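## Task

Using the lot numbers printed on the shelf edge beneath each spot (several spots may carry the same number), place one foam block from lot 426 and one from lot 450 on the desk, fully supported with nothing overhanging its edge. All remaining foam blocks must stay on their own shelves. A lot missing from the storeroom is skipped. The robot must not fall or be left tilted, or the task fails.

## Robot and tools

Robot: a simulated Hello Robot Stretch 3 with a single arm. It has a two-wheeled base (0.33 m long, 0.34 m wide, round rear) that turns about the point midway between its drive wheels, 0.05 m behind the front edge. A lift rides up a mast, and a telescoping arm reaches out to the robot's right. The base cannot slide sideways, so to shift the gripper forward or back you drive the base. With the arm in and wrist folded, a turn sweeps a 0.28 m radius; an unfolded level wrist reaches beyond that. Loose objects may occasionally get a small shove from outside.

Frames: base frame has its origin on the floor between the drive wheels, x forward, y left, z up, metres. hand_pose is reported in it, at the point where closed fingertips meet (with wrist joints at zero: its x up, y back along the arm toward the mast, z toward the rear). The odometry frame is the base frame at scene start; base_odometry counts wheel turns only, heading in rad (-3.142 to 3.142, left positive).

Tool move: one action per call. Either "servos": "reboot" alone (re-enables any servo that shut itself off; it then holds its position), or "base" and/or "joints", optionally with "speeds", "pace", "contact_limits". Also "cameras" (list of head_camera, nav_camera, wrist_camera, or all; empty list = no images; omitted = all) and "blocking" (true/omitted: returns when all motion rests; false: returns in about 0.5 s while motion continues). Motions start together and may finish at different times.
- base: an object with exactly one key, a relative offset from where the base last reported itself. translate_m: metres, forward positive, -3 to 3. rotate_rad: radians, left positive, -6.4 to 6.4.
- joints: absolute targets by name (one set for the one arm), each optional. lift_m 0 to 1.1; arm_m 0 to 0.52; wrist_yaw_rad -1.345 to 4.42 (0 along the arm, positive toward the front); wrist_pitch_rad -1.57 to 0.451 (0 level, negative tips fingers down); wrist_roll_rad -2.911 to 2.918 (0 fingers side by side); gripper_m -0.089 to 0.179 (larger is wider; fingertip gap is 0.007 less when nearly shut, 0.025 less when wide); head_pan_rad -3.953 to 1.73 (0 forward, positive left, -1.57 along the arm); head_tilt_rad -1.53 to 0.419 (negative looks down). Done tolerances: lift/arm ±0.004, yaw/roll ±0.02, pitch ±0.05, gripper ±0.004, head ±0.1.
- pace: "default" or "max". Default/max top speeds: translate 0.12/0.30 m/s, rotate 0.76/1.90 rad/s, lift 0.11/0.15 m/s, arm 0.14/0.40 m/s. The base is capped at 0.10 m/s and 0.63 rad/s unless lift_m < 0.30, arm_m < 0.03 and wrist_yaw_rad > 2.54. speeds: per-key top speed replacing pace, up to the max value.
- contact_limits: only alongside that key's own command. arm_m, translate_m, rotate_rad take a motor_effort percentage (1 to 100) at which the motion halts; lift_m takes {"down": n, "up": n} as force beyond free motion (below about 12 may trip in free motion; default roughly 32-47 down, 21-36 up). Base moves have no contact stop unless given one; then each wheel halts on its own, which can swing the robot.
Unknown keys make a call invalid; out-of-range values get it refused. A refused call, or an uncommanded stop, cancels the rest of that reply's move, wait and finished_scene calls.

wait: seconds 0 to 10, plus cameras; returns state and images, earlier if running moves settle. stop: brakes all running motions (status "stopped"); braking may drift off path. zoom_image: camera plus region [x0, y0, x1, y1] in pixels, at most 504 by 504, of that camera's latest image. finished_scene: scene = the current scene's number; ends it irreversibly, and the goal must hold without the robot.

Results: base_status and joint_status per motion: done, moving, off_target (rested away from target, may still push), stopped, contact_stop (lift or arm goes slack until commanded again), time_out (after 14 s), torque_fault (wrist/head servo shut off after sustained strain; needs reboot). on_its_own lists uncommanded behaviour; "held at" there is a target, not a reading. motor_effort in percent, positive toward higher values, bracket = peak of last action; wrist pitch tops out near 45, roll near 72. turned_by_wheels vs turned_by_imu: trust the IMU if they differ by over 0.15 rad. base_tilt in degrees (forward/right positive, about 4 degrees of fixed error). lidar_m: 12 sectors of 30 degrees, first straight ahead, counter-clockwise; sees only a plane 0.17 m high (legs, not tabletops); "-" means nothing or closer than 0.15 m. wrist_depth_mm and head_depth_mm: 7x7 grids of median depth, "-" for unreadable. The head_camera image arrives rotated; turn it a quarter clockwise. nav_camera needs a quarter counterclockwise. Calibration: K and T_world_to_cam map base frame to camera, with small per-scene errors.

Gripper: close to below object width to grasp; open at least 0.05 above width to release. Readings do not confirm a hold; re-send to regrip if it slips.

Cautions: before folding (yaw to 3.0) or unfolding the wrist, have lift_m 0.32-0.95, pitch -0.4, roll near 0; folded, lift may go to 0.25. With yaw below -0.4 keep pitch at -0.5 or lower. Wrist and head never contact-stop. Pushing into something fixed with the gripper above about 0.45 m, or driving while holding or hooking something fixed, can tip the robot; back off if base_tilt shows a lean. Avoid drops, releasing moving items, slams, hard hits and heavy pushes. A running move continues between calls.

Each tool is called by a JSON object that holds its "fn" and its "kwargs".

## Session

{"fn": "move", "kwargs": {"joints": {"head_pan_rad": -0.8, "head_tilt_rad": -0.3}, "cameras": ["head_camera","nav_camera"]}}

{"fn": "move", "kwargs": {"joints": {"head_pan_rad": -2.3, "head_tilt_rad": -0.3}, "cameras": ["head_camera","nav_camera"]}}

{"fn": "move", "kwargs": {"joints": {"head_pan_rad": 0.9, "head_tilt_rad": -0.3}, "cameras": ["head_camera","nav_camera"]}}

Scene clock: 1.00 s.
move: done
base_odometry: x=+0.000 y=+0.000 heading=+0.000
turned_by_wheels: +0.000
turned_by_imu: +0.000
base_tilt: forward=-0.3 right=-1.2
lidar_m: 0.84 0.77 0.78 0.96 1.18 1.16 1.57 1.48 1.13 1.37 3.09 1.31
head_depth_mm: 2655 2799 2951 3019 2937 2048 1555 / 2691 2805 2936 3084 2909 2031 1542 / 2703 2822 2927 3117 2907 2014 1552 / 2703 2828 2969 3135 2870 2002 1543 / 2723 2869 2967 3137 2868 1991 1532 / 2761 2876 3019 3153 2840 1959 1524 / 2699 1839 1864 1915 1961 1886 1515
base_status: not commanded
joint_positions: lift_m=+0.306 arm_m=+0.001 wrist_yaw_rad=+2.853 wrist_pitch_rad=-0.337 wrist_roll_rad=+0.000 gripper_m=+0.037 head_pan_rad=-0.820 head_tilt_rad=-0.302
joint_status: all done
measured_speeds: all 0
motor_effort: left_wheel=-0.3(0.5) right_wheel=+0.6(1.0) lift_m=+26.4(27.3) arm_m=-8.1(8.3) wrist_yaw_rad=-1.0(2.2) wrist_pitch_rad=+2.0(2.1) wrist_roll_rad=+0.2(0.3) gripper_m=+0.4(1.0) head_pan_rad=+0.8(6.0) head_tilt_rad=-2.3(6.5)
hand_pose: x=+0.0453 y=+0.0786 z=+0.3376 quat_wxyz=(+0.218, +0.707, +0.017, +0.673) (m; base frame)
wrist_depth_mm: 133 - - - - - - / 136 - - - - - - / 145 - - - - - - / 156 186 861 866 834 - - / 170 181 733 672 664 688 663 / 575 194 126 562 129 578 573 / 502 205 311 499 483 494 488
pictures: head_camera (sideways), nav_camera (sideways)
camera_calibration:
head_camera: T_world_to_cam=[[-0.2019, 0.148655, -0.968059, 1.27665], [0.757356, 0.650415, -0.0580781, 0.0706121], [0.621006, -0.744891, -0.243903, 0.269214], [0, 0, 0, 1]] pos_world=[0.0370949, -0.035173, 1.30564]
nav_camera: T_world_to_cam=[[0.197819, -0.187151, 0.962207, -1.21054], [-0.721505, -0.692274, 0.0136848, 0.0367852], [0.663549, -0.696944, -0.271976, 0.303158], [0, 0, 0, 1]] pos_world=[0.0648486, 0.0101954, 1.24674]

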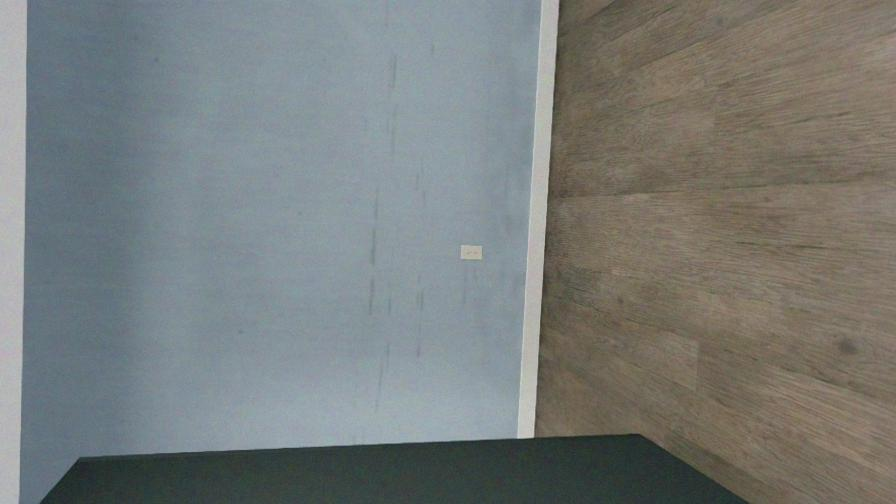

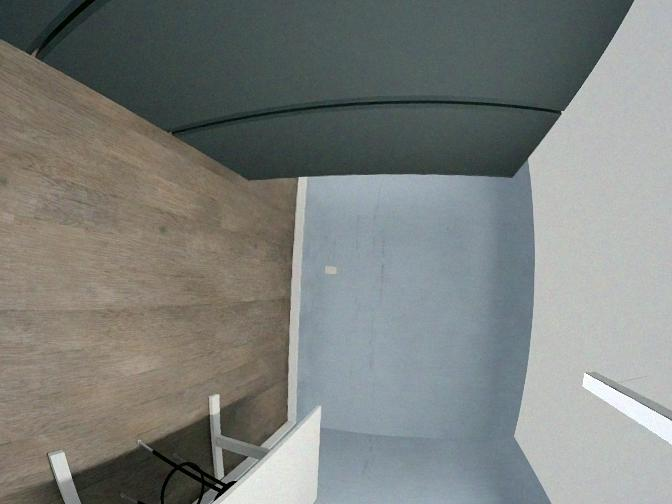

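Scene clock: 2.20 s.
move: done
base_odometry: x=+0.000 y=+0.000 heading=+0.000
turned_by_wheels: +0.000
turned_by_imu: +0.000
base_tilt: forward=-0.3 right=-1.2
lidar_m: 0.84 0.77 0.78 0.96 1.17 1.16 1.57 1.49 1.13 1.38 3.09 1.31
head_depth_mm: 1255 1321 1370 1447 1525 1602 1568 / 1273 1328 1394 1464 1549 1623 1555 / 1305 1347 1422 1489 1567 1648 1553 / 1326 1376 1450 1522 1607 1693 1535 / 1345 1395 1467 1546 1631 1706 1537 / 1352 1410 1490 1560 1378 1754 1487 / 1369 1440 1511 1579 1281 936 1420
base_status: not commanded
joint_positions: lift_m=+0.306 arm_m=+0.001 wrist_yaw_rad=+2.853 wrist_pitch_rad=-0.337 wrist_roll_rad=+0.000 gripper_m=+0.037 head_pan_rad=-2.340 head_tilt_rad=-0.302
joint_status: all done
measured_speeds: translate_m=+0.000 rotate_rad=+0.000 lift_m=+0.000 arm_m=+0.000 wrist_yaw_rad=+0.000 wrist_pitch_rad=+0.000 wrist_roll_rad=+0.000 head_pan_rad=+0.024 head_tilt_rad=+0.000
motor_effort: left_wheel=+0.0(0.5) right_wheel=+0.4(1.2) lift_m=+26.6(27.1) arm_m=-11.6(11.6) wrist_yaw_rad=-0.9(2.2) wrist_pitch_rad=+2.0(2.2) wrist_roll_rad=-0.2(0.3) gripper_m=+0.8(0.9) head_pan_rad=+3.2(5.9) head_tilt_rad=-0.9(5.1)
hand_pose: x=+0.0453 y=+0.0786 z=+0.3376 quat_wxyz=(+0.218, +0.707, +0.017, +0.673) (m; base frame)
wrist_depth_mm: 133 - - - - - - / 136 - - - - - - / 145 - - - - - - / 156 186 864 861 812 - - / 169 181 734 663 658 684 662 / 574 193 126 553 129 574 568 / 503 205 314 498 477 493 486
pictures: head_camera (sideways), nav_camera (sideways)
camera_calibration:
head_camera: T_world_to_cam=[[0.138063, 0.209283, -0.96806, 1.27457], [0.688498, -0.722908, -0.058091, 0.0710227], [-0.711975, -0.658487, -0.243898, 0.277378], [0, 0, 0, 1]] pos_world=[-0.0273843, -0.0327529, 1.30564]
nav_camera: T_world_to_cam=[[-0.176749, -0.207167, 0.962207, -1.20825], [-0.728445, 0.684968, 0.0136676, 0.0368559], [-0.661912, -0.698499, -0.271977, 0.311262], [0, 0, 0, 1]] pos_world=[0.0193185, -0.0581389, 1.24674]

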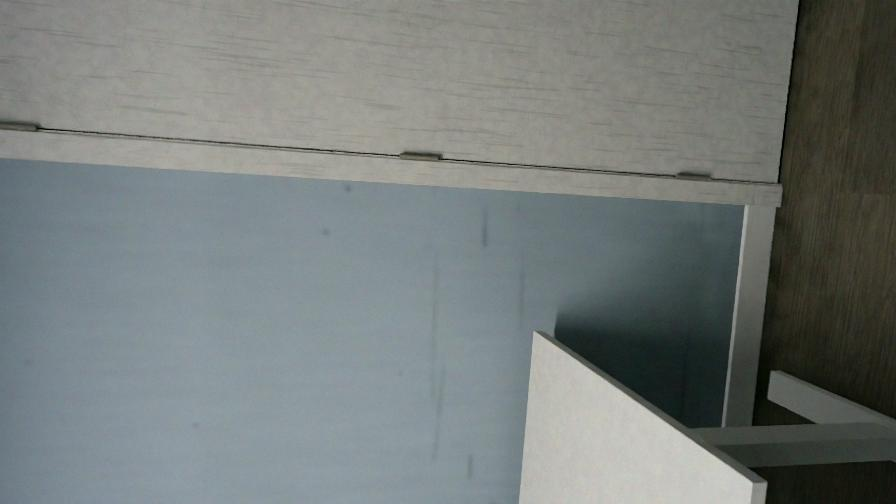

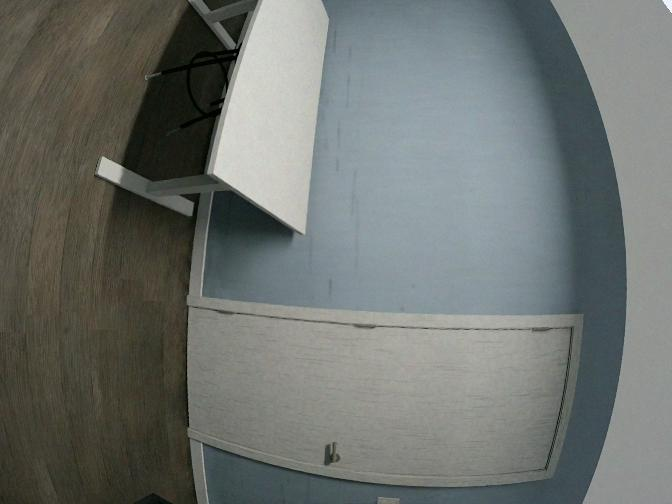

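Scene clock: 5.13 s.
move: done
base_odometry: x=+0.000 y=+0.000 heading=+0.000
turned_by_wheels: +0.000
turned_by_imu: +0.000
base_tilt: forward=-0.4 right=-1.2
lidar_m: 0.85 0.77 0.78 0.96 1.17 1.17 1.57 1.48 1.13 1.38 3.09 1.31
head_depth_mm: 623 648 676 705 743 778 823 / 634 661 692 725 761 801 846 / 647 677 709 743 781 826 873 / 663 693 728 762 804 850 896 / 677 710 744 784 830 876 930 / 696 729 767 806 850 904 955 / 713 749 785 830 875 929 994
base_status: not commanded
joint_positions: lift_m=+0.306 arm_m=+0.001 wrist_yaw_rad=+2.853 wrist_pitch_rad=-0.337 wrist_roll_rad=+0.000 gripper_m=+0.037 head_pan_rad=+0.908 head_tilt_rad=-0.302
joint_status: all done
measured_speeds: translate_m=+0.000 rotate_rad=+0.000 lift_m=+0.000 arm_m=+0.000 wrist_yaw_rad=+0.000 wrist_pitch_rad=+0.000 wrist_roll_rad=+0.000 head_pan_rad=-0.024 head_tilt_rad=+0.000
motor_effort: left_wheel=-0.2(0.8) right_wheel=-0.2(1.5) lift_m=+26.3(27.1) arm_m=-12.2(13.0) wrist_yaw_rad=+0.1(1.9) wrist_pitch_rad=+2.1(2.2) wrist_roll_rad=+0.0(0.3) gripper_m=+0.4(0.9) head_pan_rad=-3.3(5.4) head_tilt_rad=+2.0(3.9)
hand_pose: x=+0.0453 y=+0.0786 z=+0.3376 quat_wxyz=(+0.218, +0.707, +0.017, +0.673) (m; base frame)
wrist_depth_mm: 133 - - - - - - / 136 - - - - - - / 144 - - - - - - / 155 186 891 868 814 - - / 169 181 730 666 663 694 660 / 578 193 126 556 129 578 570 / 507 205 314 497 483 495 491
pictures: head_camera (sideways), nav_camera (sideways)
camera_calibration:
head_camera: T_world_to_cam=[[-0.115088, -0.222742, -0.96806, 1.27613], [-0.761238, 0.645863, -0.0581078, 0.0799136], [0.638178, 0.730237, -0.243891, 0.26906], [0, 0, 0, 1]] pos_world=[0.0359925, 0.036158, 1.30564]
nav_camera: T_world_to_cam=[[0.153772, 0.224742, 0.962208, -1.21027], [0.79699, -0.603838, 0.0136694, 0.0275599], [0.58409, 0.764769, -0.271971, 0.303652], [0, 0, 0, 1]] pos_world=[-0.0132193, 0.0564166, 1.24674]

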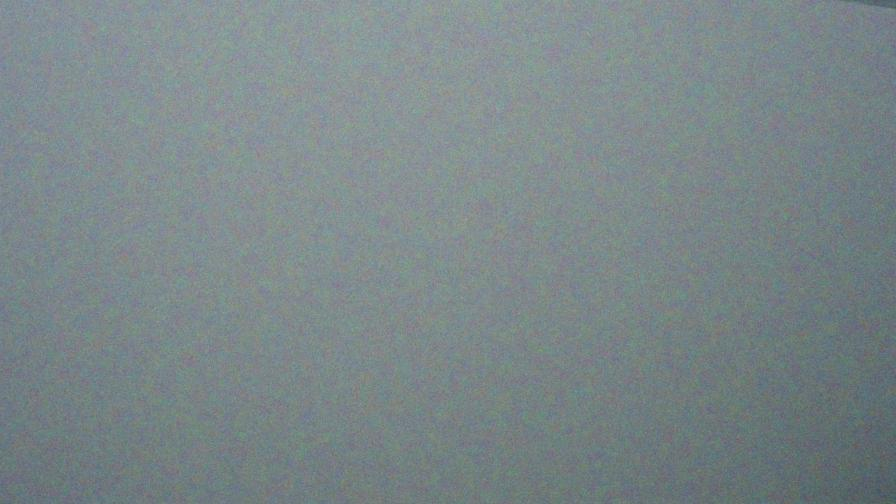

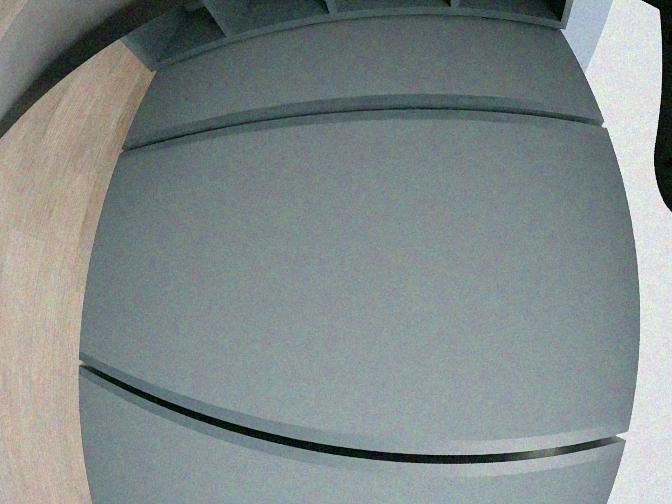

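{"fn": "move", "kwargs": {"joints": {"head_pan_rad": -3.7, "head_tilt_rad": -0.3}, "cameras": ["head_camera","nav_camera"]}}

{"fn": "zoom_image", "kwargs": {"camera": "nav_camera", "region": [170, 40, 590, 460]}}

Scene clock: 19.37 s.
move: done
base_odometry: x=+0.000 y=+0.000 heading=+0.000
turned_by_wheels: +0.000
turned_by_imu: +0.000
base_tilt: forward=-0.5 right=-1.3
lidar_m: 0.84 0.77 0.78 0.96 1.17 1.16 1.57 1.49 1.13 1.38 3.09 1.31
head_depth_mm: 1336 1376 1447 1476 1566 1335 1477 / 1014 1109 1301 1260 1581 1406 1459 / 1420 1396 1521 1186 1254 1293 1369 / 1465 1521 1599 1646 1707 1735 1450 / 1505 1567 1671 1693 1701 1791 1484 / 1569 1649 1735 1800 1693 1865 1521 / 1483 1557 1634 1593 1635 1725 1518
base_status: not commanded
joint_positions: lift_m=+0.306 arm_m=+0.001 wrist_yaw_rad=+2.853 wrist_pitch_rad=-0.337 wrist_roll_rad=+0.000 gripper_m=+0.037 head_pan_rad=-3.708 head_tilt_rad=-0.300
joint_status: all done
measured_speeds: translate_m=+0.000 rotate_rad=+0.000 lift_m=+0.000 arm_m=+0.000 wrist_yaw_rad=+0.000 wrist_pitch_rad=+0.000 wrist_roll_rad=+0.000 head_pan_rad=+0.024 head_tilt_rad=+0.000
motor_effort: left_wheel=-0.1(0.9) right_wheel=+0.5(1.3) lift_m=+26.9(27.0) arm_m=-11.5(12.6) wrist_yaw_rad=+0.5(1.5) wrist_pitch_rad=+2.1(2.2) wrist_roll_rad=+0.2(0.3) gripper_m=+0.1(1.0) head_pan_rad=+3.8(5.8) head_tilt_rad=+4.8(8.4)
hand_pose: x=+0.0453 y=+0.0786 z=+0.3376 quat_wxyz=(+0.218, +0.707, +0.017, +0.673) (m; base frame)
wrist_depth_mm: 134 - - - - - - / 136 - - - - - - / 145 - - - - - - / 156 186 875 864 816 - - / 170 181 723 678 669 683 655 / 565 194 126 560 128 576 571 / 504 206 313 499 484 491 489
pictures: head_camera (sideways), nav_camera (sideways)
camera_calibration:
head_camera: T_world_to_cam=[[0.231351, -0.0923674, -0.968476, 1.27459], [-0.569935, -0.819642, -0.0579742, 0.078607], [-0.788449, 0.56538, -0.242268, 0.275649], [0, 0, 0, 1]] pos_world=[-0.0327403, 0.0263132, 1.30574]
nav_camera: T_world_to_cam=[[-0.237104, 0.13067, 0.962656, -1.20854], [0.524646, 0.851211, 0.0136782, 0.0291811], [-0.817636, 0.508297, -0.270381, 0.310097], [0, 0, 0, 1]] pos_world=[-0.0483115, -0.0245407, 1.24685]

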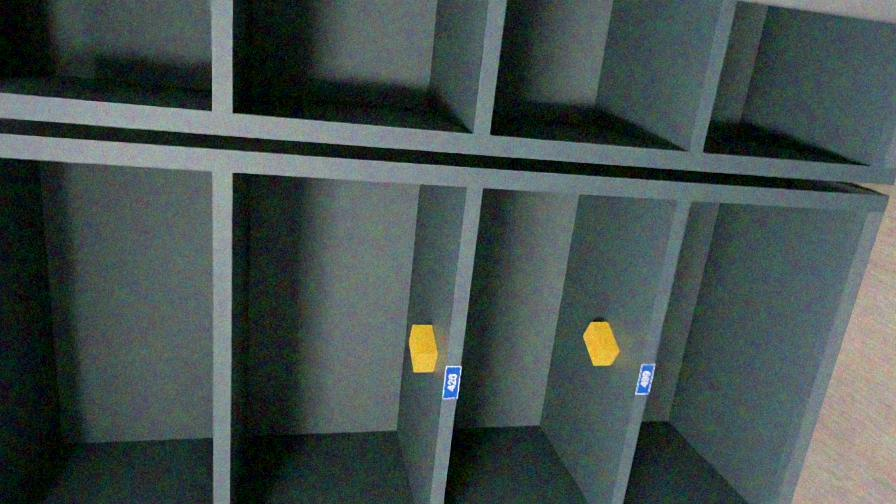

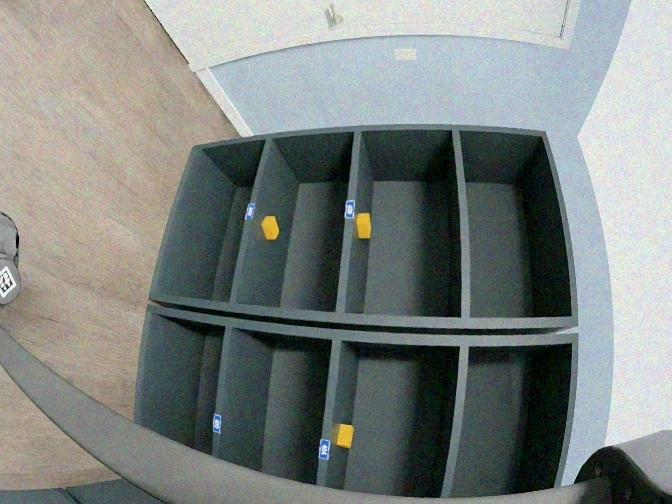

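Scaled by 1.200 from the camera's 672x504 image, which has a finer 792x594 frame.

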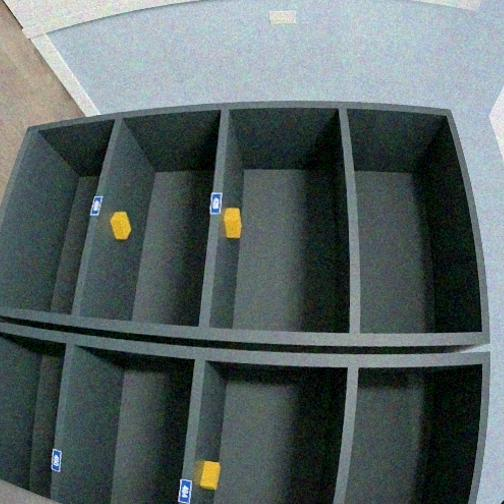

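{"fn": "zoom_image", "kwargs": {"camera": "head_camera", "region": [430, 350, 670, 410]}}

{"fn": "zoom_image", "kwargs": {"camera": "nav_camera", "region": [230, 190, 370, 240]}}

{"fn": "zoom_image", "kwargs": {"camera": "nav_camera", "region": [200, 400, 360, 470]}}

{"fn": "move", "kwargs": {"joints": {"head_pan_rad": 1.73, "head_tilt_rad": -0.3}, "cameras": ["head_camera","nav_camera"]}}

Scaled by 2.100 from the camera's 896x504 image, which has a finer 1280x720 frame.

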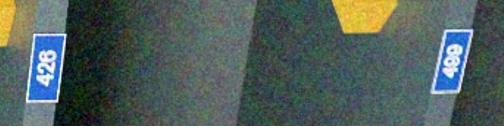

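Scaled by 3.600 from the camera's 672x504 image, which has a finer 792x594 frame.

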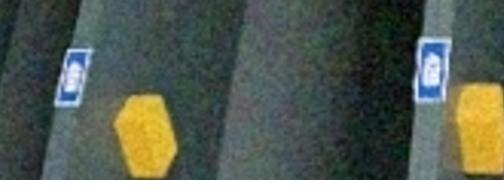

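Scaled by 3.150 from the camera's 672x504 image, which has a finer 792x594 frame.

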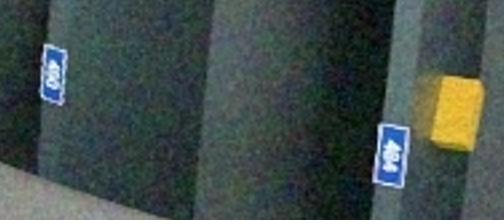

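Scene clock: 31.43 s.
move: done
base_odometry: x=+0.000 y=+0.000 heading=+0.000
turned_by_wheels: +0.000
turned_by_imu: +0.000
base_tilt: forward=-0.4 right=-1.2
lidar_m: 0.85 0.77 0.78 0.96 1.17 1.16 1.58 1.48 1.13 1.37 3.09 1.31
head_depth_mm: 867 893 901 922 948 973 998 / 976 993 1024 1053 1085 1128 1173 / 1117 1146 1185 1232 1268 1315 1360 / 1218 1254 1312 1389 1454 1523 1516 / 1410 1476 1591 1544 1610 1732 1492 / 1451 1476 1575 1593 1675 1716 1436 / 1397 1432 - - - - -
base_status: not commanded
joint_positions: lift_m=+0.306 arm_m=+0.001 wrist_yaw_rad=+2.853 wrist_pitch_rad=-0.337 wrist_roll_rad=+0.000 gripper_m=+0.037 head_pan_rad=+1.721 head_tilt_rad=-0.300
joint_status: all done
joint sent to its limit — head_pan_rad, upper limit.
measured_speeds: translate_m=+0.000 rotate_rad=+0.000 lift_m=+0.000 arm_m=+0.000 wrist_yaw_rad=+0.000 wrist_pitch_rad=+0.000 wrist_roll_rad=+0.000 head_pan_rad=-0.024 head_tilt_rad=+0.000
motor_effort: left_wheel=-0.2(0.7) right_wheel=+0.9(1.2) lift_m=+26.6(27.2) arm_m=-11.4(12.3) wrist_yaw_rad=-1.7(1.8) wrist_pitch_rad=+2.0(2.1) wrist_roll_rad=+0.2(0.3) gripper_m=+0.5(1.2) head_pan_rad=-2.8(5.1) head_tilt_rad=+4.4(9.8)
hand_pose: x=+0.0453 y=+0.0786 z=+0.3376 quat_wxyz=(+0.218, +0.707, +0.017, +0.673) (m; base frame)
wrist_depth_mm: 134 - - - - - - / 136 - - - - - - / 145 - - - - - - / 156 187 875 867 828 - - / 169 180 726 671 670 688 653 / 567 193 126 566 129 575 576 / 508 204 314 502 485 495 493
pictures: head_camera (sideways), nav_camera (sideways)
camera_calibration:
head_camera: T_world_to_cam=[[0.0824309, -0.234985, -0.968497, 1.27551], [-0.992339, -0.10909, -0.0579918, 0.0811582], [-0.0920262, 0.965858, -0.242177, 0.271311], [0, 0, 0, 1]] pos_world=[0.000362412, 0.0465315, 1.30574]
nav_camera: T_world_to_cam=[[-0.0573174, 0.264485, 0.962685, -1.20966], [0.986363, 0.164018, 0.0136655, 0.0263595], [-0.154283, 0.95034, -0.270279, 0.305925], [0, 0, 0, 1]] pos_world=[-0.0481359, 0.0248815, 1.24685]

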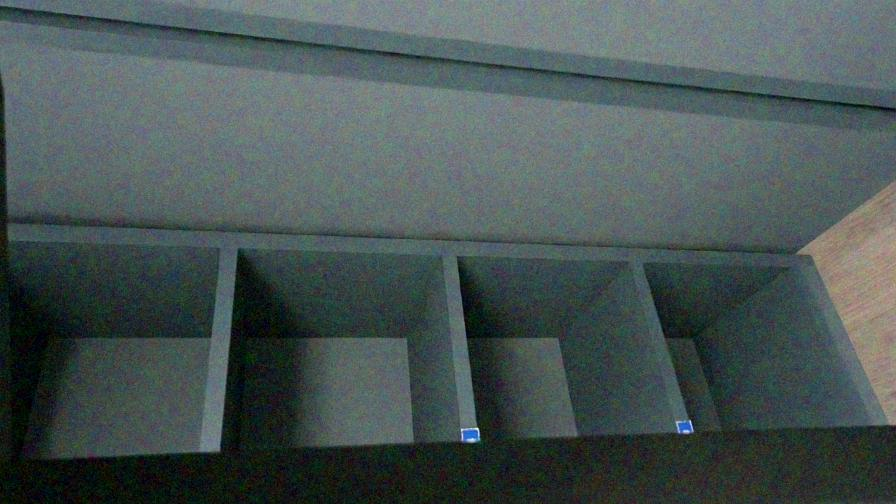

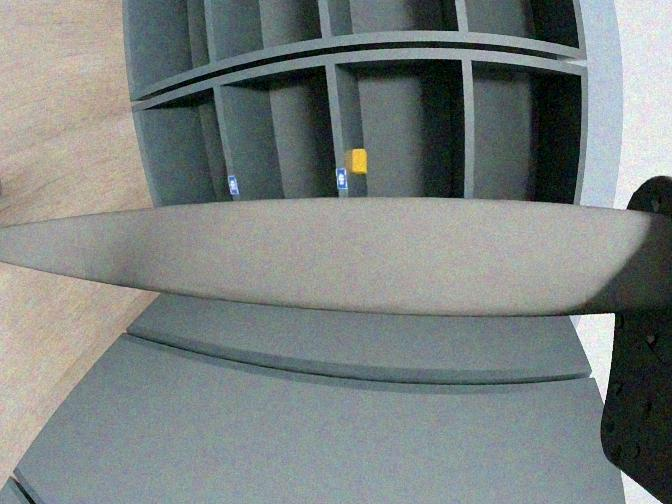

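{"fn": "move", "kwargs": {"joints": {"lift_m": 0.285, "head_pan_rad": -1.57, "head_tilt_rad": -0.35}, "cameras": []}}

{"fn": "move", "kwargs": {"base": {"translate_m": -0.79}, "pace": "max", "cameras": []}}

{"fn": "move", "kwargs": {"base": {"rotate_rad": -2.44}, "pace": "max", "cameras": ["head_camera"]}}

Scene clock: 53.53 s.
move: done
base_odometry: x=+0.000 y=+0.000 heading=+0.000
turned_by_wheels: +0.000
turned_by_imu: +0.000
base_tilt: forward=-0.4 right=-1.3
lidar_m: 0.84 0.77 0.78 0.96 1.17 1.16 1.58 1.48 1.13 1.38 3.10 1.31
head_depth_mm: 1507 1553 1605 1640 1227 945 1314 / 1643 1719 1768 1789 1215 1705 1486 / 1838 1900 1987 1968 1203 1739 1480 / 2057 2125 2248 1982 1352 1811 1475 / 2313 2476 2573 1964 2173 1859 1467 / 2686 2875 3070 3039 2587 1878 1458 / 2776 2875 3054 3183 2562 1849 1444
base_status: not commanded
joint_positions: lift_m=+0.285 arm_m=+0.001 wrist_yaw_rad=+2.853 wrist_pitch_rad=-0.338 wrist_roll_rad=+0.000 gripper_m=+0.037 head_pan_rad=-1.578 head_tilt_rad=-0.350
joint_status: all done
measured_speeds: translate_m=+0.000 rotate_rad=+0.000 lift_m=+0.000 arm_m=+0.000 wrist_yaw_rad=+0.000 wrist_pitch_rad=+0.000 wrist_roll_rad=+0.000 head_pan_rad=+0.024 head_tilt_rad=+0.000
motor_effort: left_wheel=-0.2(0.7) right_wheel=+0.5(1.2) lift_m=+25.2(26.2) arm_m=-11.6(11.8) wrist_yaw_rad=-1.4(1.8) wrist_pitch_rad=+2.2(2.2) wrist_roll_rad=+0.1(0.4) gripper_m=+0.5(1.0) head_pan_rad=+3.4(6.0) head_tilt_rad=-3.7(6.3)
hand_pose: x=+0.0453 y=+0.0786 z=+0.3161 quat_wxyz=(+0.218, +0.707, +0.018, +0.673) (m; base frame)
wrist_depth_mm: 133 - - - - - - / 136 - - - - - - / 145 - - - - - - / 155 186 848 821 805 780 - / 170 181 692 638 634 653 652 / 545 193 126 534 129 543 543 / 480 205 292 464 459 469 472
pictures: none
No camera images: "cameras" was empty.

Scene clock: 57.50 s.
move: done
base_odometry: x=-0.790 y=+0.000 heading=+0.000
turned_by_wheels: +0.000
turned_by_imu: +0.000
base_tilt: forward=-0.3 right=-1.3
lidar_m: 1.51 1.38 1.40 0.77 0.96 0.81 0.95 0.88 0.89 1.04 1.05 2.34
head_depth_mm: 895 923 959 990 1024 1037 1082 / 985 1021 1056 1106 1146 1203 1255 / 1095 1136 1183 1243 1295 1370 1388 / 1230 1283 1348 1426 1422 1586 1464 / 1404 1483 1561 1633 1245 1781 1416 / 1633 1745 1858 1848 1170 1184 1285 / 1969 2110 2291 1903 1158 1661 1446
base_status: done
joint_positions: lift_m=+0.285 arm_m=+0.001 wrist_yaw_rad=+2.853 wrist_pitch_rad=-0.338 wrist_roll_rad=+0.000 gripper_m=+0.037 head_pan_rad=-1.570 head_tilt_rad=-0.350
joint_status: not commanded
measured_speeds: all 0
motor_effort: left_wheel=-5.4(15.7) right_wheel=-2.6(13.6) lift_m=+24.8(25.9) arm_m=-11.1(11.8) wrist_yaw_rad=-0.4(2.2) wrist_pitch_rad=+2.2(2.4) wrist_roll_rad=+0.0(0.3) gripper_m=+0.8(1.0) head_pan_rad=+3.0(4.4) head_tilt_rad=-3.1(4.1)
hand_pose: x=+0.0453 y=+0.0786 z=+0.3161 quat_wxyz=(+0.218, +0.707, +0.018, +0.673) (m; base frame)
wrist_depth_mm: 133 - - - - - - / 136 - - - - - - / 145 161 974 - - - - / 155 169 832 836 821 817 788 / 167 181 693 639 628 656 651 / 545 194 126 532 129 544 546 / 481 205 290 460 459 471 468
pictures: none
No camera images: "cameras" was empty.

Scene clock: 60.10 s.
move: done
base_odometry: x=-0.790 y=+0.000 heading=-2.440
turned_by_wheels: -2.440
turned_by_imu: -2.395
base_tilt: forward=-0.3 right=-1.2
lidar_m: 0.88 0.93 1.04 2.24 1.86 1.42 1.38 1.46 0.77 1.12 0.81 0.90
head_depth_mm: 930 934 1044 1081 805 1091 887 / 925 967 1044 1086 797 1133 879 / 930 996 1054 1090 787 1127 879 / 932 1001 1059 1080 773 1116 870 / 937 1001 1065 1061 772 1115 899 / 937 1009 1064 1049 1209 1103 894 / 944 1001 1066 1033 1068 1084 888
base_status: done
joint_positions: lift_m=+0.285 arm_m=+0.001 wrist_yaw_rad=+2.853 wrist_pitch_rad=-0.338 wrist_roll_rad=+0.000 gripper_m=+0.037 head_pan_rad=-1.570 head_tilt_rad=-0.350
joint_status: not commanded
measured_speeds: all 0
motor_effort: left_wheel=+5.4(14.8) right_wheel=-8.9(14.7) lift_m=+25.1(26.0) arm_m=-11.9(13.4) wrist_yaw_rad=-0.8(1.8) wrist_pitch_rad=+2.1(2.3) wrist_roll_rad=-0.1(0.3) gripper_m=+0.0(1.1) head_pan_rad=+2.3(3.6) head_tilt_rad=-3.1(3.8)
hand_pose: x=+0.0453 y=+0.0786 z=+0.3161 quat_wxyz=(+0.218, +0.707, +0.018, +0.673) (m; base frame)
wrist_depth_mm: 133 - - - - - - / 136 - - - - - - / 145 - - - - - - / 156 187 838 838 821 808 805 / 170 181 693 640 629 650 655 / 543 193 126 532 129 548 541 / 479 204 289 460 459 465 468
pictures: head_camera (sideways)
camera_calibration:
head_camera: T_world_to_cam=[[-0.0465568, 0.292955, -0.954992, 1.25866], [0.997524, -0.0368207, -0.0599254, 0.0715455], [-0.0527189, -0.955417, -0.290515, 0.334056], [0, 0, 0, 1]] pos_world=[0.00484193, -0.0469337, 1.30335]

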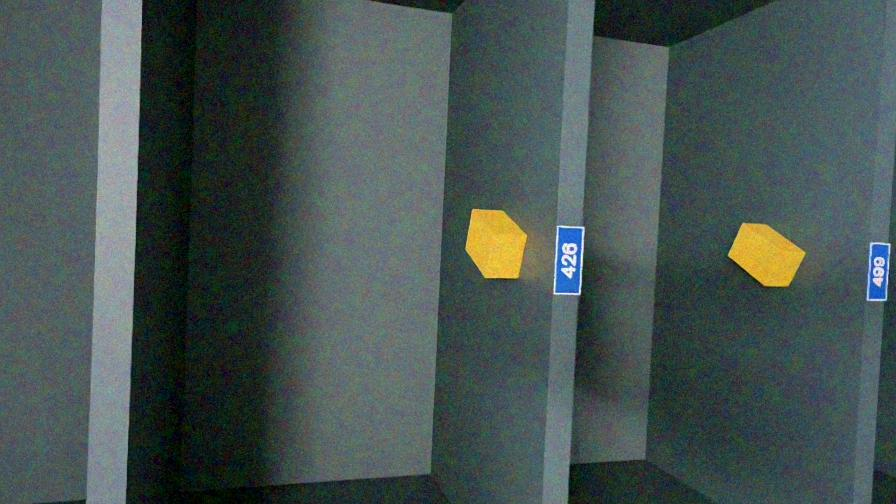

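{"fn": "move", "kwargs": {"joints": {"lift_m": 0.9}, "pace": "max", "cameras": []}}

{"fn": "move", "kwargs": {"joints": {"wrist_yaw_rad": 0, "wrist_pitch_rad": -0.4}, "cameras": []}}

{"fn": "move", "kwargs": {"joints": {"wrist_pitch_rad": -0.14, "gripper_m": 0.16, "lift_m": 1.0}, "cameras": ["head_camera","wrist_camera"]}}

{"fn": "zoom_image", "kwargs": {"camera": "head_camera", "region": [440, 190, 550, 300]}}

Scene clock: 80.83 s.
move: done
base_odometry: x=-0.790 y=+0.000 heading=-2.440
turned_by_wheels: +0.000
turned_by_imu: +0.000
base_tilt: forward=-0.1 right=-1.1
lidar_m: 0.88 0.93 1.04 2.24 1.86 1.42 1.39 1.46 0.77 1.12 0.81 0.90
head_depth_mm: 926 938 1042 1077 801 1097 886 / 925 969 1043 1084 797 1130 883 / 933 993 1050 1087 786 1127 878 / 932 999 1061 1073 775 1117 871 / 936 1008 1063 1060 770 1113 899 / 939 1010 1064 1045 1212 1109 890 / 945 999 1066 1030 1073 1086 889
base_status: not commanded
joint_positions: lift_m=+0.900 arm_m=+0.001 wrist_yaw_rad=+2.853 wrist_pitch_rad=-0.339 wrist_roll_rad=+0.000 gripper_m=+0.037 head_pan_rad=-1.570 head_tilt_rad=-0.350
joint_status: all done
measured_speeds: all 0
motor_effort: left_wheel=+5.5(6.1) right_wheel=-8.7(9.7) lift_m=+27.1(33.6) arm_m=-7.3(10.9) wrist_yaw_rad=-0.2(1.7) wrist_pitch_rad=+2.3(2.4) wrist_roll_rad=+0.0(0.4) gripper_m=+0.7(1.0) head_pan_rad=+1.3(2.9) head_tilt_rad=-2.3(3.2)
hand_pose: x=+0.0452 y=+0.0785 z=+0.9309 quat_wxyz=(+0.218, +0.706, +0.018, +0.673) (m; base frame)
wrist_depth_mm: 133 - - - - - - / 136 - - - - - - / 144 - - - - - - / 156 186 - - - - - / 172 181 - - - - - / - 193 126 - 128 - - / - 204 - - - - -
pictures: none
No camera images: "cameras" was empty.

Scene clock: 83.27 s.
move: done
base_odometry: x=-0.790 y=+0.000 heading=-2.440
turned_by_wheels: +0.000
turned_by_imu: +0.000
base_tilt: forward=-0.4 right=-1.1
lidar_m: 0.88 0.93 1.04 2.24 1.86 1.42 1.38 1.46 0.77 1.12 0.80 0.90
head_depth_mm: 927 938 1042 1076 802 1093 886 / 926 970 1045 1081 797 1131 880 / 927 996 1052 1086 787 1128 906 / 936 1000 1057 1076 776 1117 901 / 937 1002 1062 1059 770 1116 896 / 939 1005 1070 1049 1212 1107 894 / 945 1000 1065 1032 1069 1086 889
base_status: not commanded
joint_positions: lift_m=+0.900 arm_m=+0.001 wrist_yaw_rad=+0.003 wrist_pitch_rad=-0.412 wrist_roll_rad=+0.000 gripper_m=+0.037 head_pan_rad=-1.570 head_tilt_rad=-0.350
joint_status: all done
measured_speeds: all 0
motor_effort: left_wheel=+5.5(6.0) right_wheel=-8.3(9.4) lift_m=+23.4(27.0) arm_m=-6.1(8.0) wrist_yaw_rad=-2.9(7.4) wrist_pitch_rad=+1.8(3.7) wrist_roll_rad=-0.2(0.3) gripper_m=+0.2(1.0) head_pan_rad=+1.0(2.0) head_tilt_rad=-1.3(2.6)
hand_pose: x=-0.0208 y=-0.3707 z=+0.9141 quat_wxyz=(+0.693, +0.146, -0.692, -0.144) (m; base frame)
wrist_depth_mm: - - - 378 - - - / - - - - - 833 - / - - - - - - - / - - - - - - - / - - - 155 152 - - / - - 126 150 126 - - / - - - - - - -
pictures: none
No camera images: "cameras" was empty.

Scene clock: 85.03 s.
move: done
base_odometry: x=-0.790 y=+0.000 heading=-2.440
turned_by_wheels: +0.000
turned_by_imu: +0.000
base_tilt: forward=-0.3 right=-1.1
lidar_m: 0.88 0.93 1.04 2.24 1.87 1.42 1.38 1.46 0.77 1.12 0.81 0.90
head_depth_mm: 925 931 1045 1071 753 - - / 926 971 1047 1084 790 378 - / 934 994 1052 1090 734 - - / 934 998 1061 1079 729 - - / 933 1003 1062 1063 771 1067 892 / 941 1005 1070 1044 765 1060 893 / 946 1002 1062 1029 1064 1084 890
base_status: not commanded
joint_positions: lift_m=+1.000 arm_m=+0.001 wrist_yaw_rad=+0.003 wrist_pitch_rad=-0.162 wrist_roll_rad=+0.000 gripper_m=+0.160 head_pan_rad=-1.570 head_tilt_rad=-0.350
joint_status: all done
measured_speeds: all 0
motor_effort: left_wheel=+5.4(6.2) right_wheel=-8.9(9.9) lift_m=+27.5(31.7) arm_m=-5.2(6.5) wrist_yaw_rad=-3.1(4.7) wrist_pitch_rad=+3.7(5.9) wrist_roll_rad=+0.2(0.3) gripper_m=+1.0(81.7) head_pan_rad=+1.0(1.7) head_tilt_rad=-2.3(2.7)
hand_pose: x=-0.0207 y=-0.3945 z=+1.0735 quat_wxyz=(+0.705, +0.059, -0.704, -0.057) (m; base frame)
wrist_depth_mm: - - - - - - - / - - - - - 774 - / - - - - - - - / - - - 456 - - - / - 145 - - - 140 - / - 125 - - - 135 - / 112 - - - - - 109
pictures: head_camera (sideways), wrist_camera
camera_calibration:
head_camera: T_world_to_cam=[[-0.0465568, 0.292955, -0.954992, 1.25866], [0.997524, -0.0368207, -0.0599254, 0.0715455], [-0.0527189, -0.955417, -0.290515, 0.334056], [0, 0, 0, 1]] pos_world=[0.00484193, -0.0469337, 1.30335]
wrist_camera: T_world_to_cam=[[-0.998865, -0.0451483, -0.0151852, -0.0156223], [-0.00190382, 0.356376, -0.934341, 1.17607], [0.0475955, -0.933251, -0.356057, 0.181199], [0, 0, 0, 1]] pos_world=[-0.0219897, -0.250724, 1.16313]

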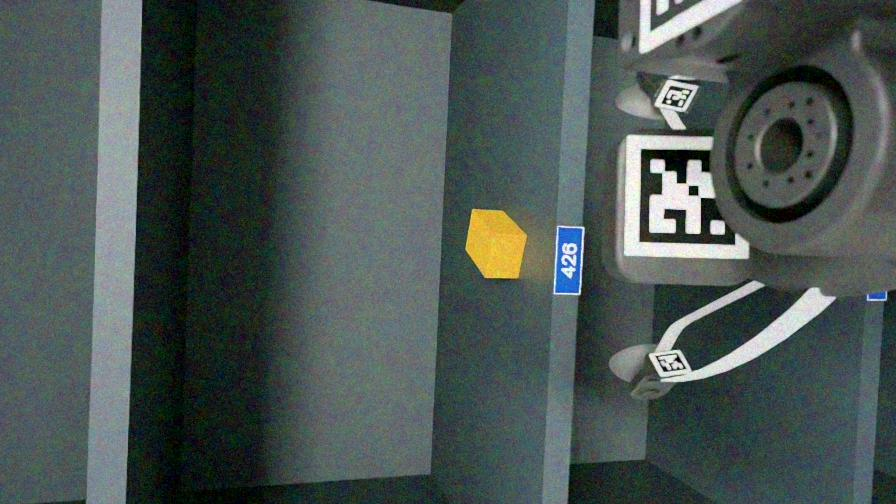

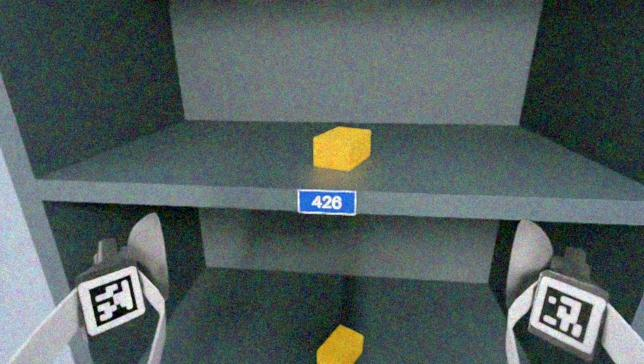

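Scaled by 4.582 from the camera's 896x504 image, which has a finer 1280x720 frame.

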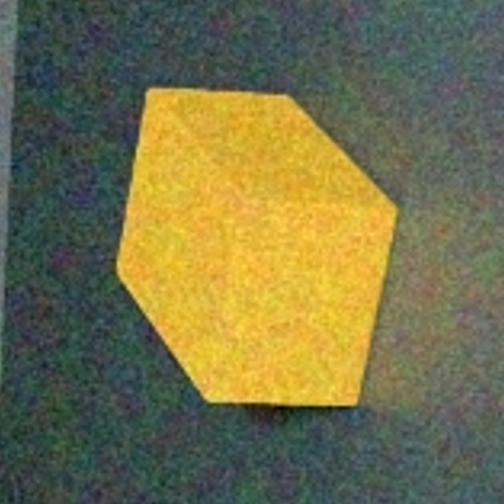

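{"fn": "move", "kwargs": {"base": {"translate_m": 0.138}, "joints": {"wrist_yaw_rad": -0.39, "lift_m": 0.945}, "cameras": []}}

{"fn": "move", "kwargs": {"joints": {"arm_m": 0.31}, "contact_limits": {"arm_m": 34}, "cameras": ["wrist_camera"]}}

Scene clock: 108.83 s.
move: done
base_odometry: x=-0.895 y=-0.089 heading=-2.440
turned_by_wheels: +0.000
turned_by_imu: +0.000
base_tilt: forward=-0.4 right=-1.1
lidar_m: 0.74 0.79 0.99 3.56 2.05 1.55 1.52 0.91 0.85 1.00 0.75 0.76
head_depth_mm: 935 937 1054 1087 804 1142 - / 939 974 1057 1093 794 1175 - / 934 1003 1060 1087 785 1174 - / 937 1007 1063 1078 778 1070 898 / 941 1014 1073 1058 1211 1112 897 / 943 933 1054 979 1027 1064 894 / 708 736 780 804 754 849 854
base_status: done
joint_positions: lift_m=+0.945 arm_m=+0.001 wrist_yaw_rad=-0.387 wrist_pitch_rad=-0.162 wrist_roll_rad=+0.000 gripper_m=+0.160 head_pan_rad=-1.570 head_tilt_rad=-0.350
joint_status: all done
measured_speeds: all 0
motor_effort: left_wheel=+9.0(10.8) right_wheel=+1.4(8.4) lift_m=+23.9(26.0) arm_m=-1.7(3.8) wrist_yaw_rad=-4.2(5.5) wrist_pitch_rad=+3.6(3.8) wrist_roll_rad=-0.1(0.3) gripper_m=+0.1(1.3) head_pan_rad=-0.4(0.9) head_tilt_rad=-1.1(2.1)
hand_pose: x=-0.1155 y=-0.3761 z=+1.0186 quat_wxyz=(+0.681, -0.079, -0.702, -0.192) (m; base frame)
wrist_depth_mm: - - - - - - - / - - - - - - - / - - - - - - - / - - - - - - - / - 145 - - - 138 - / - 125 - - 887 135 - / 112 - - - - 727 112
pictures: none
No camera images: "cameras" was empty.

Scene clock: 112.33 s.
move: done
base_odometry: x=-0.895 y=-0.089 heading=-2.440
turned_by_wheels: +0.000
turned_by_imu: +0.000
base_tilt: forward=-0.4 right=-1.2
lidar_m: 0.74 0.78 0.98 3.56 2.04 1.56 1.52 0.91 0.85 1.00 0.74 0.76
head_depth_mm: 932 940 1049 1083 358 - 884 / 934 972 1054 1093 365 1132 881 / 937 1001 1060 1095 401 1087 880 / 940 1003 1065 1073 438 1115 901 / 941 1011 1070 1057 1210 1107 895 / 939 933 1049 976 1028 1062 891 / 707 741 783 800 755 846 858
base_status: not commanded
joint_positions: lift_m=+0.945 arm_m=+0.310 wrist_yaw_rad=-0.387 wrist_pitch_rad=-0.162 wrist_roll_rad=+0.000 gripper_m=+0.160 head_pan_rad=-1.570 head_tilt_rad=-0.350
joint_status: all done
measured_speeds: all 0
motor_effort: left_wheel=+9.0(9.6) right_wheel=+1.9(2.6) lift_m=+24.4(25.1) arm_m=+12.5(15.2) wrist_yaw_rad=-3.2(4.0) wrist_pitch_rad=+3.6(3.8) wrist_roll_rad=-0.1(0.3) gripper_m=+0.4(1.1) head_pan_rad=-0.8(1.4) head_tilt_rad=-0.8(1.7)
contact_limits: arm_m 34 (drawing in: default 31, maximum 55; extending or still: default 39, maximum 69)
hand_pose: x=-0.1155 y=-0.6855 z=+1.0186 quat_wxyz=(+0.681, -0.079, -0.702, -0.192) (m; base frame)
wrist_depth_mm: - - - - - 626 - / - - - - - 654 - / - - - - - - - / - - - - - - - / - 145 - - - 138 - / - 125 - - 175 135 - / 115 144 154 166 179 677 109
pictures: wrist_camera
camera_calibration:
wrist_camera: T_world_to_cam=[[-0.94094, 0.338234, -0.0151916, 0.145307], [0.133719, 0.330026, -0.934453, 1.22606], [-0.31105, -0.881295, -0.355763, -0.111519], [0, 0, 0, 1]] pos_world=[-0.061911, -0.55206, 1.10823]

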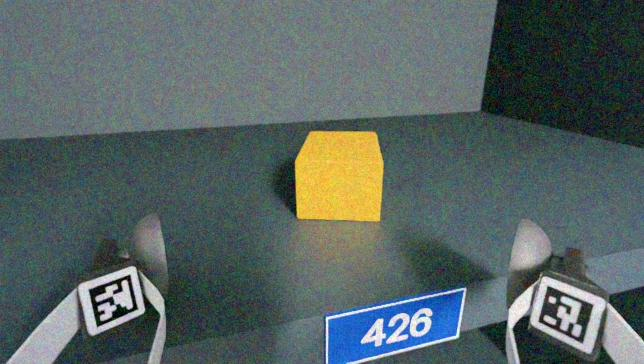

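{"fn": "move", "kwargs": {"base": {"translate_m": -0.046}, "joints": {"arm_m": 0.421, "lift_m": 0.939}, "speeds": {"arm_m": 0.05, "translate_m": 0.021}, "contact_limits": {"arm_m": 34}, "cameras": ["wrist_camera"]}}

Scene clock: 125.20 s.
move: done
base_odometry: x=-0.860 y=-0.059 heading=-2.440
turned_by_wheels: +0.000
turned_by_imu: +0.000
base_tilt: forward=-0.3 right=-1.1
lidar_m: 0.79 0.83 1.00 1.51 1.98 1.51 1.48 1.52 0.83 1.12 0.76 0.81
head_depth_mm: 928 944 1044 1085 317 - 858 / 929 973 1055 1092 356 1124 881 / 935 1001 1055 535 694 1125 877 / 937 1001 1060 980 721 1122 901 / 944 1007 1066 1057 1209 1111 894 / 941 1008 1070 1043 1181 1105 890 / 807 832 898 873 848 979 885
base_status: done
joint_positions: lift_m=+0.939 arm_m=+0.421 wrist_yaw_rad=-0.387 wrist_pitch_rad=-0.162 wrist_roll_rad=+0.000 gripper_m=+0.160 head_pan_rad=-1.570 head_tilt_rad=-0.350
joint_status: all done
measured_speeds: all 0
motor_effort: left_wheel=-6.9(8.9) right_wheel=-6.0(11.2) lift_m=+23.5(27.1) arm_m=+12.3(13.9) wrist_yaw_rad=-2.1(4.7) wrist_pitch_rad=+3.6(3.7) wrist_roll_rad=-0.3(0.3) gripper_m=+0.1(1.1) head_pan_rad=-1.5(2.1) head_tilt_rad=-0.8(1.4)
contact_limits: arm_m 34 (drawing in: default 31, maximum 55; extending or still: default 39, maximum 69)
hand_pose: x=-0.1155 y=-0.7965 z=+1.0126 quat_wxyz=(+0.681, -0.079, -0.702, -0.192) (m; base frame)
wrist_depth_mm: - - - - - 514 - / - - - - - 543 - / - - - - - - - / - - - 179 - - - / - 145 - 129 129 138 - / - 127 164 128 127 136 157 / 112 132 136 135 132 135 113
pictures: wrist_camera
camera_calibration:
wrist_camera: T_world_to_cam=[[-0.94094, 0.338234, -0.0151916, 0.182759], [0.133719, 0.330026, -0.934453, 1.25709], [-0.31105, -0.881295, -0.355763, -0.211478], [0, 0, 0, 1]] pos_world=[-0.061911, -0.66306, 1.10223]

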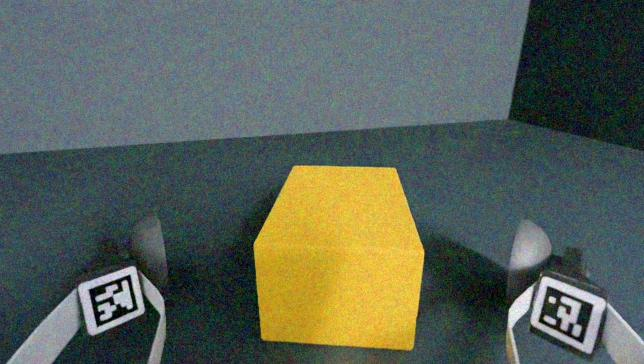

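{"fn": "move", "kwargs": {"joints": {"gripper_m": 0.02}, "cameras": []}}

{"fn": "move", "kwargs": {"joints": {"lift_m": 0.98}, "cameras": ["wrist_camera"]}}

{"fn": "move", "kwargs": {"joints": {"arm_m": 0.01}, "cameras": ["wrist_camera"]}}

Scene clock: 133.43 s.
move: done
base_odometry: x=-0.860 y=-0.059 heading=-2.440
turned_by_wheels: +0.000
turned_by_imu: +0.000
base_tilt: forward=-0.4 right=-1.3
lidar_m: 0.79 0.83 1.00 1.51 1.98 1.51 1.48 1.51 0.82 1.12 0.76 0.81
head_depth_mm: 931 942 1045 1081 317 - 859 / 931 971 1052 1085 356 1128 882 / 932 995 1060 534 696 1124 875 / 937 998 1063 980 723 1113 898 / 944 1008 1066 1062 1208 1106 896 / 944 1010 1072 1045 1180 1103 892 / 815 833 899 872 848 975 889
base_status: not commanded
joint_positions: lift_m=+0.939 arm_m=+0.421 wrist_yaw_rad=-0.387 wrist_pitch_rad=-0.161 wrist_roll_rad=+0.000 gripper_m=+0.021 head_pan_rad=-1.570 head_tilt_rad=-0.350
joint_status: all done
measured_speeds: all 0
motor_effort: left_wheel=-7.0(7.5) right_wheel=-6.3(7.1) lift_m=+25.2(25.8) arm_m=+12.0(12.9) wrist_yaw_rad=-2.2(4.2) wrist_pitch_rad=+3.5(3.7) wrist_roll_rad=+0.0(0.3) gripper_m=-17.3(88.1) head_pan_rad=-2.7(2.9) head_tilt_rad=+0.9(0.9)
contact_limits: arm_m 34 (drawing in: default 31, maximum 55; extending or still: default 39, maximum 69)
hand_pose: x=-0.1156 y=-0.7965 z=+1.0128 quat_wxyz=(+0.681, -0.079, -0.702, -0.192) (m; base frame)
wrist_depth_mm: - - - - - 513 - / - - - - - 539 - / - - - - - - - / - - - 181 180 - - / - - 143 137 137 - - / - 165 129 130 124 157 164 / 147 132 136 136 131 131 141
pictures: none
No camera images: "cameras" was empty.

Scene clock: 134.63 s.
move: done
base_odometry: x=-0.860 y=-0.059 heading=-2.440
turned_by_wheels: +0.000
turned_by_imu: +0.000
base_tilt: forward=-0.2 right=-1.1
lidar_m: 0.79 0.83 1.00 1.51 1.98 1.51 1.47 1.52 0.82 1.12 0.76 0.81
head_depth_mm: 930 943 1045 1083 - 1139 886 / 931 974 1048 423 738 1135 885 / 932 1000 1054 510 735 1121 876 / 935 1005 1059 535 723 1119 898 / 938 1009 1066 1056 1210 1111 893 / 945 1010 1073 1043 1177 1101 893 / 812 834 899 872 847 976 884
base_status: not commanded
joint_positions: lift_m=+0.980 arm_m=+0.421 wrist_yaw_rad=-0.387 wrist_pitch_rad=-0.161 wrist_roll_rad=+0.000 gripper_m=+0.021 head_pan_rad=-1.570 head_tilt_rad=-0.350
joint_status: all done
measured_speeds: all 0
motor_effort: left_wheel=-6.6(7.4) right_wheel=-6.1(6.6) lift_m=+29.6(31.9) arm_m=+12.0(12.3) wrist_yaw_rad=-3.8(4.3) wrist_pitch_rad=+3.4(3.5) wrist_roll_rad=+0.0(0.3) gripper_m=-16.9(17.3) head_pan_rad=-2.7(3.4) head_tilt_rad=+0.4(1.1)
contact_limits: arm_m 34 (drawing in: default 31, maximum 55; extending or still: default 39, maximum 69)
hand_pose: x=-0.1156 y=-0.7965 z=+1.0538 quat_wxyz=(+0.681, -0.079, -0.702, -0.192) (m; base frame)
wrist_depth_mm: - - - - - 515 - / - - - - - 538 - / - - - - - - - / - - - 181 181 - - / - - 143 138 137 - - / - - 129 130 125 - - / - 94 - 135 129 107 -
pictures: wrist_camera
camera_calibration:
wrist_camera: T_world_to_cam=[[-0.940919, 0.338291, -0.015151, 0.183343], [0.133374, 0.329097, -0.93483, 1.29525], [-0.311259, -0.88162, -0.354773, -0.198127], [0, 0, 0, 1]] pos_world=[-0.0619105, -0.662959, 1.14333]

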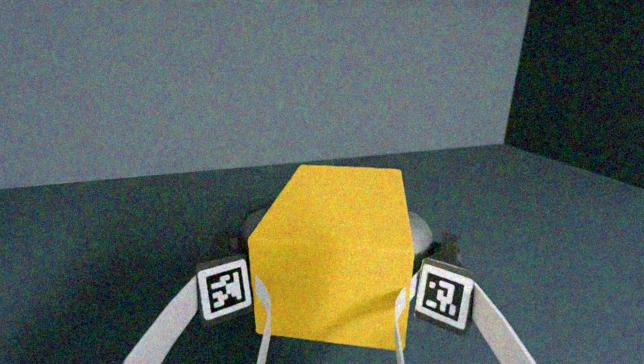

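Scene clock: 138.87 s.
move: done
base_odometry: x=-0.860 y=-0.059 heading=-2.440
turned_by_wheels: +0.000
turned_by_imu: +0.000
base_tilt: forward=-0.2 right=-1.2
lidar_m: 0.79 0.83 1.00 1.51 1.98 1.51 1.47 1.51 0.82 1.12 0.76 0.81
head_depth_mm: 937 940 1049 1078 751 - - / 930 973 1050 1084 740 - - / 932 998 1062 1094 786 - - / 936 997 1060 1072 778 1123 898 / 938 1009 1061 1061 1205 1109 894 / 947 1013 1072 1041 1177 1106 893 / 812 835 901 872 850 977 884
base_status: not commanded
joint_positions: lift_m=+0.980 arm_m=+0.010 wrist_yaw_rad=-0.387 wrist_pitch_rad=-0.161 wrist_roll_rad=+0.000 gripper_m=+0.021 head_pan_rad=-1.570 head_tilt_rad=-0.350
joint_status: all done
measured_speeds: all 0
motor_effort: left_wheel=-6.8(7.4) right_wheel=-6.0(6.7) lift_m=+25.2(30.0) arm_m=-12.5(14.9) wrist_yaw_rad=-3.4(4.3) wrist_pitch_rad=+3.5(3.6) wrist_roll_rad=-0.2(0.4) gripper_m=-17.0(17.4) head_pan_rad=-3.7(3.9) head_tilt_rad=+1.0(1.8)
hand_pose: x=-0.1156 y=-0.3855 z=+1.0538 quat_wxyz=(+0.681, -0.079, -0.702, -0.192) (m; base frame)
wrist_depth_mm: - - - - - - - / - - - - 898 - - / - - - - - - - / - - 434 182 181 - - / - - 143 138 137 - - / - - 129 130 124 - - / - 95 679 136 130 107 -
pictures: wrist_camera
camera_calibration:
wrist_camera: T_world_to_cam=[[-0.940919, 0.338291, -0.015151, 0.0443054], [0.133374, 0.329097, -0.93483, 1.15999], [-0.311259, -0.88162, -0.354773, 0.164218], [0, 0, 0, 1]] pos_world=[-0.0619105, -0.251959, 1.14333]

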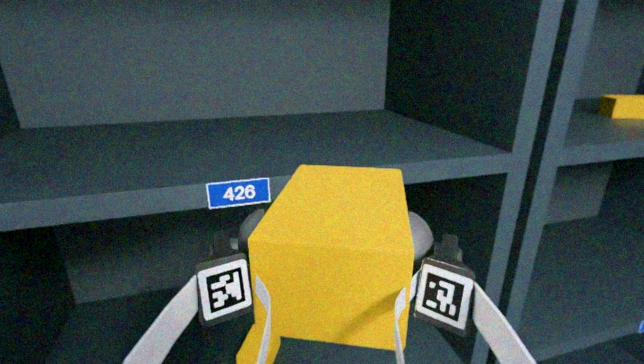

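{"fn": "move", "kwargs": {"base": {"translate_m": -0.44}, "joints": {"lift_m": 0.76, "wrist_yaw_rad": 0.0}, "cameras": []}}

{"fn": "move", "kwargs": {"base": {"rotate_rad": 1.585}, "cameras": ["head_camera"]}}

Scene clock: 214.80 s.
move: done
base_odometry: x=-0.524 y=+0.225 heading=-2.440
turned_by_wheels: +0.000
turned_by_imu: +0.000
base_tilt: forward=-0.3 right=-1.2
lidar_m: 1.22 1.29 1.23 3.59 1.40 1.07 1.04 1.10 0.66 0.65 1.06 1.02
head_depth_mm: 537 755 1021 1055 753 1141 886 / 538 566 594 639 679 1050 853 / 617 662 631 647 689 741 775 / 914 982 1034 1071 779 1117 508 / 917 988 1037 1058 770 1116 867 / 926 989 1048 1045 763 1108 862 / 923 997 1052 1034 757 1100 859
base_status: done
joint_positions: lift_m=+0.760 arm_m=+0.010 wrist_yaw_rad=-0.003 wrist_pitch_rad=-0.161 wrist_roll_rad=+0.000 gripper_m=+0.021 head_pan_rad=-1.570 head_tilt_rad=-0.350
joint_status: all done
measured_speeds: all 0
motor_effort: left_wheel=-4.4(11.4) right_wheel=-6.4(14.4) lift_m=+24.3(27.1) arm_m=-9.8(11.8) wrist_yaw_rad=+2.2(5.3) wrist_pitch_rad=+3.5(3.6) wrist_roll_rad=+0.3(0.4) gripper_m=-16.4(17.5) head_pan_rad=-2.1(3.7) head_tilt_rad=+1.6(2.5)
hand_pose: x=-0.0222 y=-0.4040 z=+0.8338 quat_wxyz=(+0.705, +0.056, -0.704, -0.058) (m; base frame)
wrist_depth_mm: - - - - - - - / - - - - - - - / - - - - - - - / - - - 181 180 - - / - - 143 137 137 - - / - - 129 131 125 - - / - 102 - 137 130 107 -
pictures: none
No camera images: "cameras" was empty.

Scene clock: 218.43 s.
move: done
base_odometry: x=-0.524 y=+0.225 heading=-0.855
turned_by_wheels: +1.585
turned_by_imu: +1.559
base_tilt: forward=-0.2 right=-1.2
lidar_m: 3.60 1.40 1.06 1.04 1.10 0.66 0.65 1.07 1.03 1.23 1.29 1.24
head_depth_mm: 1031 1075 1141 1217 1312 1400 1468 / 1035 1092 1150 1214 1296 1386 1447 / 1040 1096 1152 1224 1313 1404 1467 / 1043 1094 1158 1233 1311 1405 510 / 1046 1097 1162 1241 1322 1411 1459 / 1046 1106 1178 1239 1327 1429 1464 / 1050 1109 1176 1247 1335 1446 1457
base_status: done
joint_positions: lift_m=+0.760 arm_m=+0.010 wrist_yaw_rad=-0.002 wrist_pitch_rad=-0.161 wrist_roll_rad=+0.000 gripper_m=+0.021 head_pan_rad=-1.570 head_tilt_rad=-0.350
joint_status: not commanded
measured_speeds: all 0
motor_effort: left_wheel=-8.2(12.9) right_wheel=+8.8(12.5) lift_m=+24.3(25.1) arm_m=-12.5(13.0) wrist_yaw_rad=+2.3(3.4) wrist_pitch_rad=+3.5(3.6) wrist_roll_rad=-0.1(0.3) gripper_m=-16.7(17.4) head_pan_rad=-3.0(3.7) head_tilt_rad=+3.3(3.3)
hand_pose: x=-0.0221 y=-0.4040 z=+0.8338 quat_wxyz=(+0.705, +0.056, -0.704, -0.058) (m; base frame)
wrist_depth_mm: - - - - - 835 - / - - - - - 892 - / - - - - - 945 - / - - - 182 - - - / - - 155 138 144 - - / - - 129 130 124 - - / - - - 139 - - -
pictures: head_camera (sideways)
camera_calibration:
head_camera: T_world_to_cam=[[-0.0464689, 0.292966, -0.954993, 1.25866], [0.997512, -0.0371339, -0.0599295, 0.0715368], [-0.0530199, -0.955402, -0.290511, 0.334053], [0, 0, 0, 1]] pos_world=[0.00484134, -0.0469338, 1.30335]

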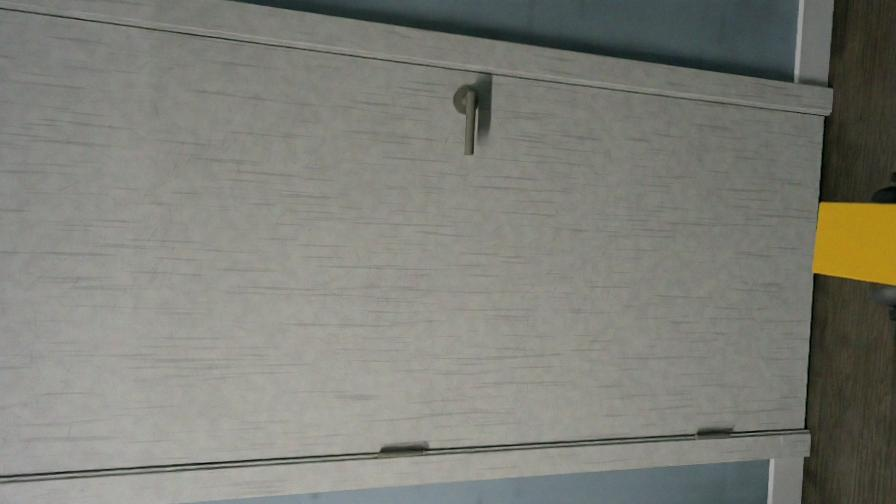

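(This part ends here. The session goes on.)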